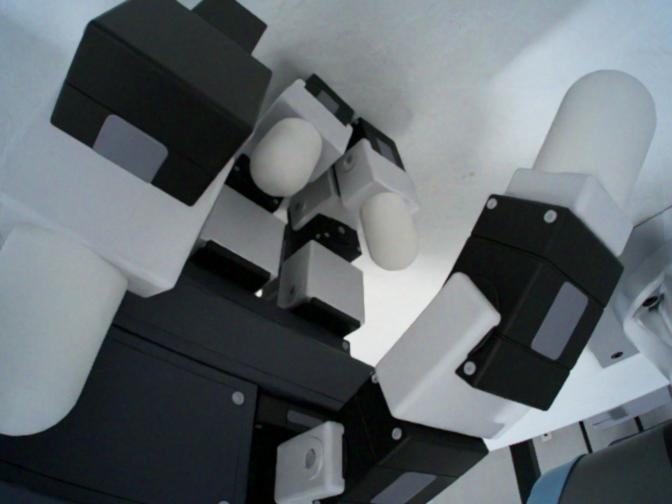

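>>> {"method": "move", "body": {"target": [[0,0,0,0,0,0,0,1,1,1,0,1,1,1,0,-0.574,-0.664,0.334,-0.666,0.678,0.012,-0.016,0.4,-0.97,-0.0062,-0.083,0,0,0,0,-0.55,0.707,-0.737,-0.609,0.55,0.707,-0.737,-0.609,0,-0.574,-0.664,0.334,-0.666,0.678,0.012,-0.016,0.76,-0.93]], "speed": 0.012, "cameras": ["cam_right_wrist"]}}

Scene clock: 2920.13 s.
left_arm: end_effector_position=(+0.3306, +0.1866, +0.1072) hand_goal=(+0.000, +1.000, +1.000, +1.000, +0.000, +1.000, +1.000, +1.000, +0.000, -0.574, -0.664, +0.334, -0.666, +0.678, +0.012, -0.016) hand_measured=(-0.028, +1.002, +1.002, +1.000, -0.004, +0.990, +0.998, +0.998, +0.000, -0.554, -0.662, +0.336, -0.664, +0.678, +0.010, -0.014) hand_current_ma=(-12, +0, +0, +0, +0, -2, +0, +0, +0, +8, +0, +0, +0, +0, +0, +0) hand_state=(blocked, goal, goal, goal, goal, goal, goal, goal, goal, goal, goal, goal, goal, goal, goal, goal) hand_current_limit=0.40 hand_speed=-0.97 end_effector_quat_wxyz=(+0.003, +0.037, +0.997, +0.061) | right_arm: end_effector_position=(+0.2859, -0.3235, +0.0630) hand_goal=(-0.550, +0.708, -0.736, -0.608, +0.550, +0.708, -0.736, -0.608, +0.000, -0.574, -0.664, +0.334, -0.666, +0.678, +0.012, -0.016) hand_measured=(-0.218, +0.728, -0.740, -0.604, +0.212, +0.726, -0.740, -0.606, +0.000, -0.558, -0.662, +0.336, -0.664, +0.678, +0.010, -0.014) hand_current_ma=(+484, +103, -15, +15, -484, +96, -16, +13, +0, +87, +12, +14, +12, -4, -15, +7) hand_state=(blocked, goal, goal, goal, blocked, goal, goal, goal, goal, goal, goal, goal, goal, goal, goal, goal) hand_current_limit=0.76 hand_speed=-0.93 end_effector_quat_wxyz=(+0.000, +0.999, +0.035, +0.000)
Joint positions: left_arm=[2.784 -1.643 -2.218 -0.885 1.688 -1.848] | right_arm=[0.022 -1.663 2.507 -2.416 -1.571 1.499]
Joint torques (N m): left_arm=[-6.36 8.71 15.28 0.92 2.51 1.4] | right_arm=[-10.02 -17.66 -7.31 0.18 0.91 -1.96]
Wrist force (N): left_arm=[-0.6 -0.3 -16.5] | right_arm=[0.4 -1.3 0.6]
Wrist torque (N m): left_arm=[2.71 0.25 -0.13] | right_arm=[0.09 -0.12 0.12]
Wrist force, peak (N): left_arm=[-0.8 0.3 -17.3] | right_arm=[0.4 -1.9 0.8]
Hand target: left_arm +0.3306, +0.1866, +0.1072; +0.003, +0.037, +0.997, +0.061 | right_arm +0.2859, -0.3236, +0.0630; +0.000, +0.999, +0.035, +0.000
Off the commanded pose: left_arm 0.000 m, 0 deg | right_arm 0.000 m, 0 deg.
move: done
camera_calibration:
cam_right_wrist: T_world_to_cam=[[-0.685375, -0.728186, -0.00250266, -0.00305557], [-0.502215, 0.470195, 0.725739, 0.20604], [-0.527296, 0.49866, -0.687966, 0.48309], [0, 0, 0, 1]] pos_world=[0.356114, -0.340001, 0.18281]
Images, in order (width x height): cam_right_wrist 672x504.

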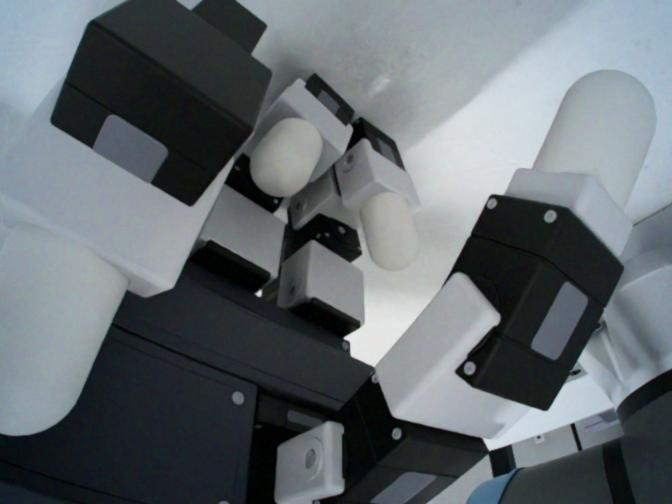

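>>> {"method": "move", "body": {"target": [0,0,0,0,0,0,0,1,1,1,0,1,1,1,0,-0.574,-0.664,0.334,-0.666,0.678,0.012,-0.016,0.4,-0.97,-0.0062,-0.083,0,0,0,0,-0.55,0.707,-0.737,-0.609,0.55,0.707,-0.737,-0.609,0,-0.574,-0.664,0.334,-0.666,0.678,0.012,-0.016,0.76,-0.93], "speed": 0.012, "cameras": ["all"]}}

Scene clock: 2951.67 s.
left_arm: end_effector_position=(+0.3306, +0.1866, +0.1072) hand_goal=(+0.000, +1.000, +1.000, +1.000, +0.000, +1.000, +1.000, +1.000, +0.000, -0.574, -0.664, +0.334, -0.666, +0.678, +0.012, -0.016) hand_measured=(-0.028, +1.002, +1.002, +1.000, -0.004, +0.990, +0.998, +0.998, +0.000, -0.554, -0.662, +0.336, -0.664, +0.678, +0.010, -0.014) hand_current_ma=(-12, +0, +0, +0, +0, -2, +0, +0, +0, +8, +0, +0, +0, +0, +0, +0) hand_state=(blocked, goal, goal, goal, goal, goal, goal, goal, goal, goal, goal, goal, goal, goal, goal, goal) hand_current_limit=0.40 hand_speed=-0.97 end_effector_quat_wxyz=(+0.003, +0.037, +0.997, +0.061) | right_arm: end_effector_position=(+0.2822, -0.3733, +0.0630) hand_goal=(-0.550, +0.708, -0.736, -0.608, +0.550, +0.708, -0.736, -0.608, +0.000, -0.574, -0.664, +0.334, -0.666, +0.678, +0.012, -0.016) hand_measured=(-0.220, +0.720, -0.740, -0.604, +0.212, +0.718, -0.740, -0.606, +0.000, -0.558, -0.662, +0.336, -0.664, +0.678, +0.010, -0.014) hand_current_ma=(+484, +62, -15, +15, -484, +55, -16, +13, +0, +87, +12, +14, +12, -4, -15, +7) hand_state=(blocked, goal, goal, goal, blocked, goal, goal, goal, goal, goal, goal, goal, goal, goal, goal, goal) hand_current_limit=0.76 hand_speed=-0.93 end_effector_quat_wxyz=(+0.000, +0.999, +0.035, +0.000)
Joint positions: left_arm=[2.784 -1.643 -2.218 -0.885 1.688 -1.848] | right_arm=[-0.139 -1.721 2.554 -2.404 -1.571 1.338]
Joint torques (N m): left_arm=[-7.27 9.13 15.29 1.19 2.51 1.55] | right_arm=[-10.57 -16.57 -8.13 0.28 0.77 -1.85]
Wrist force (N): left_arm=[-0.5 -0.6 -16.5] | right_arm=[0.4 -0.7 0.3]
Wrist torque (N m): left_arm=[2.70 0.24 -0.12] | right_arm=[0.10 -0.11 0.12]
Wrist force, peak (N): left_arm=[-0.5 0.0 -17.0] | right_arm=[0.5 -1.6 0.2]
Hand target: left_arm +0.3306, +0.1866, +0.1072; +0.003, +0.037, +0.997, +0.061 | right_arm +0.2822, -0.3734, +0.0630; +0.000, +0.999, +0.035, +0.000
Off the commanded pose: left_arm 0.000 m, 0 deg | right_arm 0.000 m, 0 deg.
move: done
camera_calibration:
cam_left_wrist: T_world_to_cam=[[0.739277, -0.666052, -0.0992239, -0.136425], [-0.448883, -0.597251, 0.664677, 0.141367], [-0.501971, -0.44684, -0.740513, 0.459413], [0, 0, 0, 1]] pos_world=[0.394925, 0.19885, 0.232701]
cam_right_wrist: T_world_to_cam=[[-0.685375, -0.728186, -0.00250266, -0.0419237], [-0.502215, 0.470195, 0.725739, 0.227548], [-0.527296, 0.49866, -0.687966, 0.505919], [0, 0, 0, 1]] pos_world=[0.352314, -0.389801, 0.18281]

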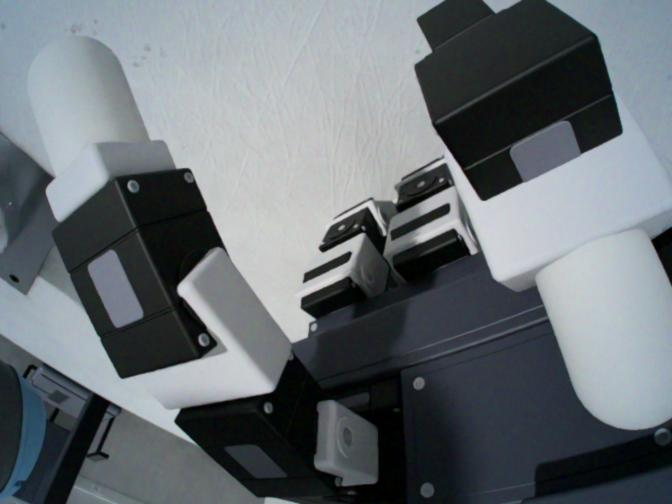

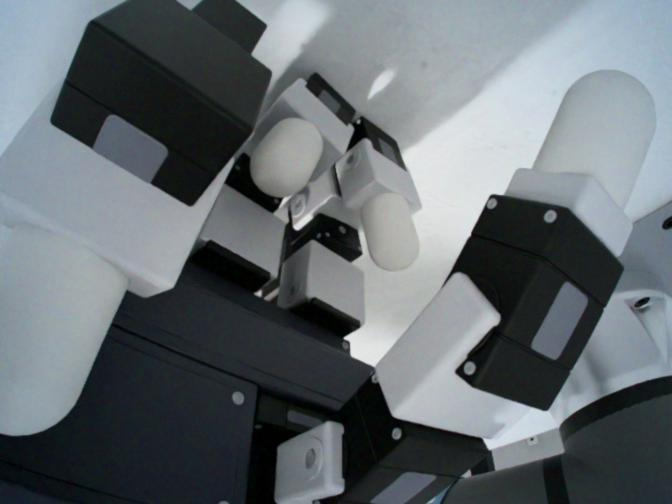

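>>> {"method": "move", "body": {"target": [0,0,0,0,0,0,0,1,1,1,0,1,1,1,0,-0.574,-0.664,0.334,-0.666,0.678,0.012,-0.016,0.4,-0.97,-0.0062,-0.083,0,0,0,0,-0.55,0.707,-0.737,-0.609,0.55,0.707,-0.737,-0.609,0,-0.574,-0.664,0.334,-0.666,0.678,0.012,-0.016,0.76,-0.93], "speed": 0.012, "cameras": ["all"]}}

Scene clock: 2961.13 s.
left_arm: end_effector_position=(+0.3306, +0.1866, +0.1072) hand_goal=(+0.000, +1.000, +1.000, +1.000, +0.000, +1.000, +1.000, +1.000, +0.000, -0.574, -0.664, +0.334, -0.666, +0.678, +0.012, -0.016) hand_measured=(-0.028, +1.002, +1.002, +1.000, -0.004, +0.990, +0.998, +0.998, +0.000, -0.554, -0.662, +0.336, -0.664, +0.678, +0.010, -0.014) hand_current_ma=(-12, +0, +0, +0, +0, -2, +0, +0, +0, +8, +0, +0, +0, +0, +0, +0) hand_state=(blocked, goal, goal, goal, goal, goal, goal, goal, goal, goal, goal, goal, goal, goal, goal, goal) hand_current_limit=0.40 hand_speed=-0.97 end_effector_quat_wxyz=(+0.003, +0.037, +0.997, +0.061) | right_arm: end_effector_position=(+0.2785, -0.4231, +0.0630) hand_goal=(-0.550, +0.708, -0.736, -0.608, +0.550, +0.708, -0.736, -0.608, +0.000, -0.574, -0.664, +0.334, -0.666, +0.678, +0.012, -0.016) hand_measured=(-0.220, +0.714, -0.740, -0.604, +0.212, +0.714, -0.740, -0.606, +0.000, -0.558, -0.662, +0.336, -0.664, +0.678, +0.010, -0.014) hand_current_ma=(+484, +36, -17, +15, -484, +27, -16, +13, +0, +87, +12, +14, +12, -4, -15, +7) hand_state=(blocked, goal, goal, goal, blocked, goal, goal, goal, goal, goal, goal, goal, goal, goal, goal, goal) hand_current_limit=0.76 hand_speed=-0.93 end_effector_quat_wxyz=(+0.000, +0.999, +0.035, +0.000)
Joint positions: left_arm=[2.784 -1.643 -2.218 -0.885 1.688 -1.848] | right_arm=[-0.307 -1.762 2.583 -2.393 -1.571 1.17]
Joint torques (N m): left_arm=[-6.5 9.69 14.19 1.21 2.46 1.37] | right_arm=[-9.75 -14.78 -7.9 0.09 1.18 -1.73]
Wrist force (N): left_arm=[-0.6 -0.7 -16.3] | right_arm=[0.3 -0.2 0.1]
Wrist torque (N m): left_arm=[2.68 0.27 -0.14] | right_arm=[0.11 -0.11 0.13]
Wrist force, peak (N): left_arm=[-0.5 -0.4 -16.9] | right_arm=[0.6 -0.9 0.1]
Hand target: left_arm +0.3306, +0.1866, +0.1072; +0.003, +0.037, +0.997, +0.061 | right_arm +0.2785, -0.4232, +0.0630; +0.000, +0.999, +0.035, +0.000
Off the commanded pose: left_arm 0.000 m, 0 deg | right_arm 0.000 m, 0 deg.
move: done
camera_calibration:
cam_left_wrist: T_world_to_cam=[[0.739277, -0.666052, -0.0992239, -0.136425], [-0.448883, -0.597251, 0.664677, 0.141367], [-0.501971, -0.44684, -0.740513, 0.459413], [0, 0, 0, 1]] pos_world=[0.394925, 0.19885, 0.232701]
cam_right_wrist: T_world_to_cam=[[-0.685375, -0.728186, -0.00250266, -0.0807961], [-0.502215, 0.470195, 0.725739, 0.249152], [-0.527296, 0.49866, -0.687966, 0.528851], [0, 0, 0, 1]] pos_world=[0.348614, -0.439701, 0.18281]

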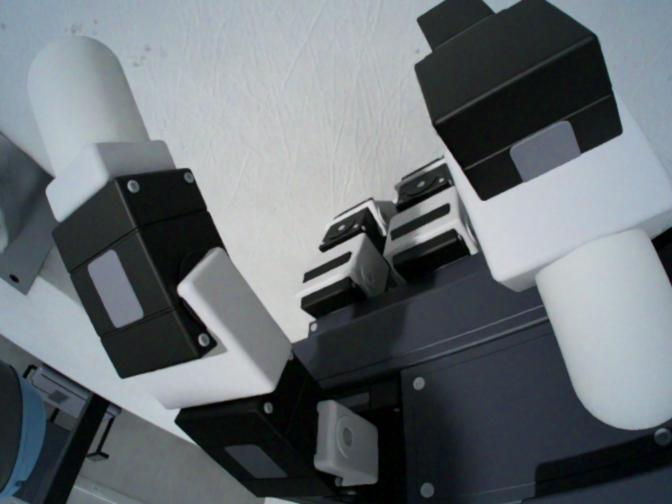

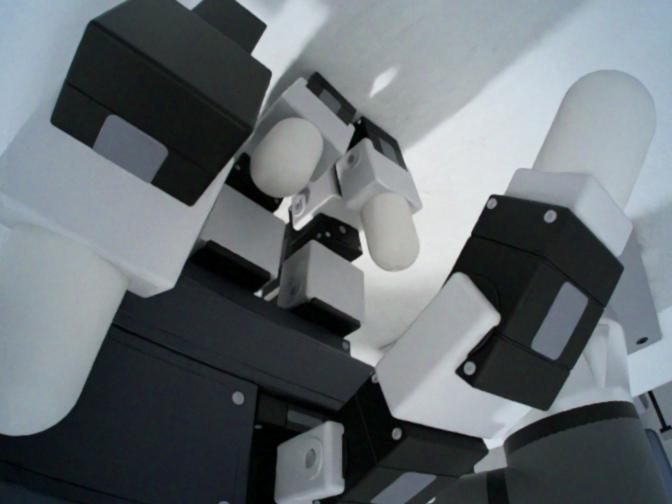

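>>> {"method": "move", "body": {"target": [0,0,0,0,0,0,0,1,1,1,0,1,1,1,0,-0.574,-0.664,0.334,-0.666,0.678,0.012,-0.016,0.4,-0.97,-0.0037,-0.05,0,0,0,0,-0.55,0.707,-0.737,-0.609,0.55,0.707,-0.737,-0.609,0,-0.574,-0.664,0.334,-0.666,0.678,0.012,-0.016,0.76,-0.93], "speed": 0.015}}

>>> {"method": "execute_actions", "body": {"actions": [[[0,0,0,0,0,0,0,1,1,1,0,1,1,1,0,-0.574,-0.664,0.334,-0.666,0.678,0.012,-0.016,0.4,-0.97,0,0,0,0,0,0,0,0.707,-0.737,-0.609,0,0.707,-0.737,-0.609,0,-0.574,-0.664,0.334,-0.666,0.678,0.012,-0.016,0.4,-0.96]],[[0,0,0,0,0,0,0,1,1,1,0,1,1,1,0,-0.574,-0.664,0.334,-0.666,0.678,0.012,-0.016,0.4,-0.97,0,0,0,0,0,0,0.2,0.707,-0.737,-0.609,-0.2,0.707,-0.737,-0.609,0,-0.574,-0.664,0.334,-0.666,0.678,0.012,-0.016,0.4,-0.96]],[[0,0,0,0,0,0,0,1,1,1,0,1,1,1,0,-0.574,-0.664,0.334,-0.666,0.678,0.012,-0.016,0.4,-0.97,0,0,0,0,0,0,0.2,0.707,-0.737,-0.609,-0.2,0.707,-0.737,-0.609,0,-0.574,-0.664,0.334,-0.666,0.678,0.012,-0.016,0.4,-0.96]],[[0,0,0,0,0,0,0,1,1,1,0,1,1,1,0,-0.574,-0.664,0.334,-0.666,0.678,0.012,-0.016,0.4,-0.97,0,0,0,0,0,0,0.2,0.707,-0.737,-0.609,-0.2,0.707,-0.737,-0.609,0,-0.574,-0.664,0.334,-0.666,0.678,0.012,-0.016,0.4,-0.96]]], "cameras": ["cam_right_wrist"]}}

Scene clock: 2979.37 s.
left_arm: end_effector_position=(+0.3306, +0.1866, +0.1072) hand_goal=(+0.000, +1.000, +1.000, +1.000, +0.000, +1.000, +1.000, +1.000, +0.000, -0.574, -0.664, +0.334, -0.666, +0.678, +0.012, -0.016) hand_measured=(-0.028, +1.002, +1.002, +1.000, -0.004, +0.990, +0.998, +0.998, +0.000, -0.554, -0.662, +0.336, -0.664, +0.678, +0.010, -0.014) hand_current_ma=(-12, +0, +0, +0, +0, -2, +0, +0, +0, +8, +0, +0, +0, +0, +0, +0) hand_state=(blocked, goal, goal, goal, goal, goal, goal, goal, goal, goal, goal, goal, goal, goal, goal, goal) hand_current_limit=0.40 hand_speed=-0.97 end_effector_quat_wxyz=(+0.003, +0.037, +0.997, +0.061) | right_arm: end_effector_position=(+0.2763, -0.4531, +0.0630) hand_goal=(-0.550, +0.708, -0.736, -0.608, +0.550, +0.708, -0.736, -0.608, +0.000, -0.574, -0.664, +0.334, -0.666, +0.678, +0.012, -0.016) hand_measured=(-0.220, +0.714, -0.740, -0.604, +0.212, +0.714, -0.740, -0.606, +0.000, -0.558, -0.662, +0.336, -0.664, +0.678, +0.010, -0.014) hand_current_ma=(+484, +36, -17, +15, -484, +27, -16, +13, +0, +87, +12, +14, +12, -4, -15, +7) hand_state=(blocked, goal, goal, goal, blocked, goal, goal, goal, goal, goal, goal, goal, goal, goal, goal, goal) hand_current_limit=0.76 hand_speed=-0.93 end_effector_quat_wxyz=(+0.000, +0.999, +0.035, +0.000)
Joint positions: left_arm=[2.784 -1.643 -2.218 -0.885 1.688 -1.848] | right_arm=[-0.408 -1.775 2.593 -2.389 -1.571 1.069]
Joint torques (N m): left_arm=[-6.69 9.58 14.53 1.59 2.47 1.45] | right_arm=[-10.4 -14.04 -8.58 0.24 1.14 -1.73]
Wrist force (N): left_arm=[-0.7 -0.6 -16.5] | right_arm=[0.6 -0.3 0.3]
Wrist torque (N m): left_arm=[2.70 0.27 -0.14] | right_arm=[0.08 -0.14 0.15]
Wrist force, peak (N): left_arm=[-0.6 -0.5 -16.9] | right_arm=[0.7 -0.4 0.3]
Hand target: left_arm +0.3306, +0.1866, +0.1072; +0.003, +0.037, +0.997, +0.061 | right_arm +0.2763, -0.4532, +0.0630; +0.000, +0.999, +0.035, +0.000
Off the commanded pose: left_arm 0.000 m, 0 deg | right_arm 0.000 m, 0 deg.
move: done

Scene clock: 2982.77 s.
left_arm: end_effector_position=(+0.3306, +0.1866, +0.1072) hand_goal=(+0.000, +1.000, +1.000, +1.000, +0.000, +1.000, +1.000, +1.000, +0.000, -0.574, -0.664, +0.334, -0.666, +0.678, +0.012, -0.016) hand_measured=(-0.028, +1.002, +1.002, +1.000, -0.004, +0.990, +0.998, +0.998, +0.000, -0.554, -0.662, +0.336, -0.664, +0.678, +0.010, -0.014) hand_current_ma=(-12, +0, +0, +0, +0, -2, +0, +0, +0, +8, +0, +0, +0, +0, +0, +0) hand_state=(blocked, goal, goal, goal, goal, goal, goal, goal, goal, goal, goal, goal, goal, goal, goal, goal) hand_current_limit=0.40 hand_speed=-0.97 end_effector_quat_wxyz=(+0.003, +0.037, +0.997, +0.061) | right_arm: end_effector_position=(+0.2763, -0.4532, +0.0630) hand_goal=(+0.200, +0.708, -0.736, -0.608, -0.200, +0.708, -0.736, -0.608, +0.000, -0.574, -0.664, +0.334, -0.666, +0.678, +0.012, -0.016) hand_measured=(+0.196, +0.714, -0.736, -0.604, -0.196, +0.712, -0.736, -0.606, +0.000, -0.558, -0.662, +0.336, -0.664, +0.678, +0.010, -0.014) hand_current_ma=(-18, +29, -3, +15, +18, +23, -3, +13, +0, +87, +12, +14, +12, -4, -15, +7) hand_state=(goal, goal, goal, goal, goal, goal, goal, goal, goal, goal, goal, goal, goal, goal, goal, goal) hand_current_limit=0.40 hand_speed=-0.96 end_effector_quat_wxyz=(+0.000, +0.999, +0.035, +0.000)
Joint positions: left_arm=[2.784 -1.643 -2.218 -0.885 1.688 -1.848] | right_arm=[-0.408 -1.775 2.593 -2.389 -1.571 1.069]
Joint torques (N m): left_arm=[-6.59 10.25 15.25 1.66 2.54 1.49] | right_arm=[-9.78 -14.11 -9.23 0.22 1.08 -1.63]
Wrist force (N): left_arm=[-0.5 -0.5 -16.2] | right_arm=[0.2 -0.4 0.1]
Wrist torque (N m): left_arm=[2.69 0.24 -0.12] | right_arm=[0.10 -0.09 0.12]
Wrist force, peak (N): left_arm=[-0.5 -0.4 -16.9] | right_arm=[0.6 -0.3 0.6]
Hand target: left_arm +0.3306, +0.1866, +0.1072; +0.003, +0.037, +0.997, +0.061 | right_arm +0.2763, -0.4532, +0.0630; +0.000, +0.999, +0.035, +0.000
Off the commanded pose: left_arm 0.000 m, 0 deg | right_arm 0.000 m, 0 deg.
Step readings (end_effector_position of left_arm | right_arm):
0: (+0.3306, +0.1866, +0.1072) | (+0.2763, -0.4531, +0.0630)
1: (+0.3306, +0.1866, +0.1072) | (+0.2763, -0.4532, +0.0630)
2: (+0.3306, +0.1866, +0.1072) | (+0.2763, -0.4532, +0.0630)
4: (+0.3306, +0.1866, +0.1072) | (+0.2763, -0.4532, +0.0630)
8: (+0.3306, +0.1866, +0.1072) | (+0.2763, -0.4532, +0.0630)
15: (+0.3306, +0.1866, +0.1072) | (+0.2763, -0.4532, +0.0630)
16: (+0.3306, +0.1866, +0.1072) | (+0.2763, -0.4532, +0.0630)
17: (+0.3306, +0.1866, +0.1072) | (+0.2763, -0.4532, +0.0630)
19: (+0.3306, +0.1866, +0.1072) | (+0.2763, -0.4532, +0.0630)
23: (+0.3306, +0.1866, +0.1072) | (+0.2763, -0.4532, +0.0630)
30: (+0.3306, +0.1866, +0.1072) | (+0.2763, -0.4532, +0.0630)
31: (+0.3306, +0.1866, +0.1072) | (+0.2763, -0.4532, +0.0630)
32: (+0.3306, +0.1866, +0.1072) | (+0.2763, -0.4532, +0.0630)
34: (+0.3306, +0.1866, +0.1072) | (+0.2763, -0.4532, +0.0630)
38: (+0.3306, +0.1866, +0.1072) | (+0.2763, -0.4532, +0.0630)
45: (+0.3306, +0.1866, +0.1072) | (+0.2763, -0.4532, +0.0630)
46: (+0.3306, +0.1866, +0.1072) | (+0.2763, -0.4532, +0.0630)
47: (+0.3306, +0.1866, +0.1072) | (+0.2763, -0.4532, +0.0630)
49: (+0.3306, +0.1866, +0.1072) | (+0.2763, -0.4532, +0.0630)
53: (+0.3306, +0.1866, +0.1072) | (+0.2763, -0.4532, +0.0630)
60: (+0.3306, +0.1866, +0.1072) | (+0.2763, -0.4532, +0.0630)
camera_calibration:
cam_right_wrist: T_world_to_cam=[[-0.685375, -0.728186, -0.00250266, -0.104222], [-0.502215, 0.470195, 0.725739, 0.2622], [-0.527296, 0.49866, -0.687966, 0.542701], [0, 0, 0, 1]] pos_world=[0.346414, -0.469801, 0.18281]
Images, in order (width x height): cam_right_wrist 672x504.

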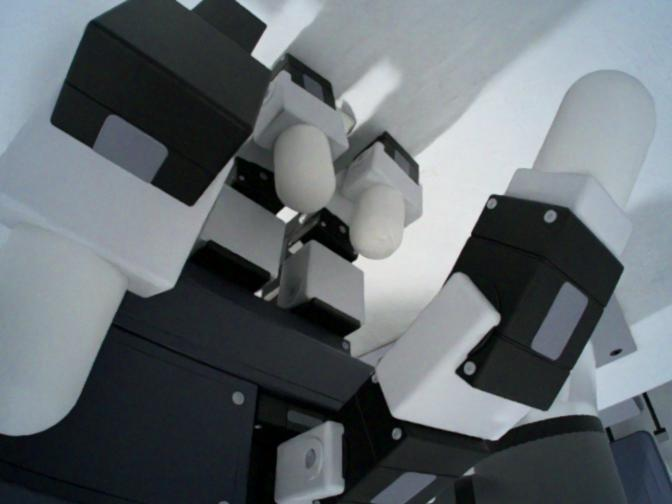

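>>> {"method": "move", "body": {"target": [[0,0,0,0,0,0,0,1,1,1,0,1,1,1,0,-0.574,-0.664,0.334,-0.666,0.678,0.012,-0.016,0.4,-0.97,0,0,0.02,0,0,0,0.2,0.707,-0.737,-0.609,-0.2,0.707,-0.737,-0.609,0,-0.574,-0.664,0.334,-0.666,0.678,0.012,-0.016,0.4,-0.96],[0,0,0,0,0,0,0,1,1,1,0,1,1,1,0,-0.574,-0.664,0.334,-0.666,0.678,0.012,-0.016,0.4,-0.97,0,0,0.25,0,0,0,0.2,0.707,-0.737,-0.609,-0.2,0.707,-0.737,-0.609,0,-0.574,-0.664,0.334,-0.666,0.678,0.012,-0.016,0.4,-0.96],[0,0,0,0,0,0,0,1,1,1,0,1,1,1,0,-0.574,-0.664,0.334,-0.666,0.678,0.012,-0.016,0.4,-0.97,0.1733,0.2053,0.4283,0,0,-0.3556,0.2,0.707,-0.737,-0.609,-0.2,0.707,-0.737,-0.609,0,-0.574,-0.664,0.334,-0.666,0.678,0.012,-0.016,0.4,-0.96]], "speed": [0.02,0.08,0.12], "cameras": ["cam_right_wrist"]}}

Scene clock: 2999.40 s.
left_arm: end_effector_position=(+0.3306, +0.1866, +0.1072) hand_goal=(+0.000, +1.000, +1.000, +1.000, +0.000, +1.000, +1.000, +1.000, +0.000, -0.574, -0.664, +0.334, -0.666, +0.678, +0.012, -0.016) hand_measured=(-0.028, +1.002, +1.002, +1.000, -0.004, +0.990, +0.998, +0.998, +0.000, -0.554, -0.662, +0.336, -0.664, +0.678, +0.010, -0.014) hand_current_ma=(-12, +0, +0, +0, +0, -2, +0, +0, +0, +8, +0, +0, +0, +0, +0, +0) hand_state=(blocked, goal, goal, goal, goal, goal, goal, goal, goal, goal, goal, goal, goal, goal, goal, goal) hand_current_limit=0.40 hand_speed=-0.97 end_effector_quat_wxyz=(+0.003, +0.037, +0.997, +0.061) | right_arm: end_effector_position=(+0.3802, -0.3301, +0.3199) hand_goal=(+0.200, +0.708, -0.736, -0.608, -0.200, +0.708, -0.736, -0.608, +0.000, -0.574, -0.664, +0.334, -0.666, +0.678, +0.012, -0.016) hand_measured=(+0.196, +0.714, -0.736, -0.604, -0.196, +0.712, -0.736, -0.606, +0.000, -0.558, -0.662, +0.336, -0.664, +0.678, +0.010, -0.014) hand_current_ma=(-18, +28, -3, +15, +18, +23, -3, +13, +0, +87, +12, +14, +12, -4, -15, +7) hand_state=(goal, goal, goal, goal, goal, goal, goal, goal, goal, goal, goal, goal, goal, goal, goal, goal) hand_current_limit=0.40 hand_speed=-0.96 end_effector_quat_wxyz=(+0.000, +0.866, -0.500, +0.000)
Joint positions: left_arm=[2.784 -1.643 -2.218 -0.885 1.688 -1.848] | right_arm=[-0.124 -1.619 1.715 -1.667 -1.571 2.47]
Joint torques (N m): left_arm=[-6.41 9.94 14.49 1.95 2.43 1.47] | right_arm=[8.24 -13.14 -30.33 0.64 -1.57 1.37]
Wrist force (N): left_arm=[-0.2 -0.7 -16.1] | right_arm=[0.3 0.1 0.2]
Wrist torque (N m): left_arm=[2.67 0.21 -0.10] | right_arm=[0.14 -0.10 0.04]
Wrist force, peak (N): left_arm=[-0.8 -0.6 -16.8] | right_arm=[0.5 -0.2 0.8]
Hand target: left_arm +0.3306, +0.1866, +0.1072; +0.003, +0.037, +0.997, +0.061 | right_arm +0.3802, -0.3301, +0.3200; +0.000, +0.866, -0.500, +0.000
Off the commanded pose: left_arm 0.000 m, 0 deg | right_arm 0.000 m, 0 deg.
move: done
camera_calibration:
cam_right_wrist: T_world_to_cam=[[-0.955017, 0.296539, -0.00254305, 0.498136], [0.202243, 0.657556, 0.725754, -0.135977], [0.216886, 0.692593, -0.68795, 0.493869], [0, 0, 0, 1]] pos_world=[0.396115, -0.400354, 0.43971]
Images, in order (width x height): cam_right_wrist 672x504.

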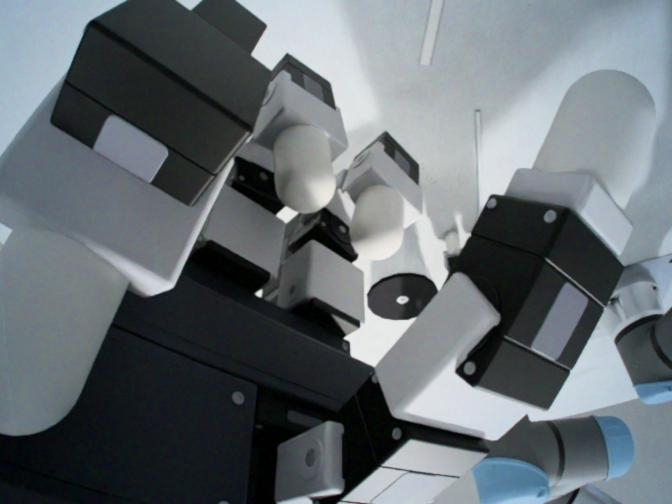

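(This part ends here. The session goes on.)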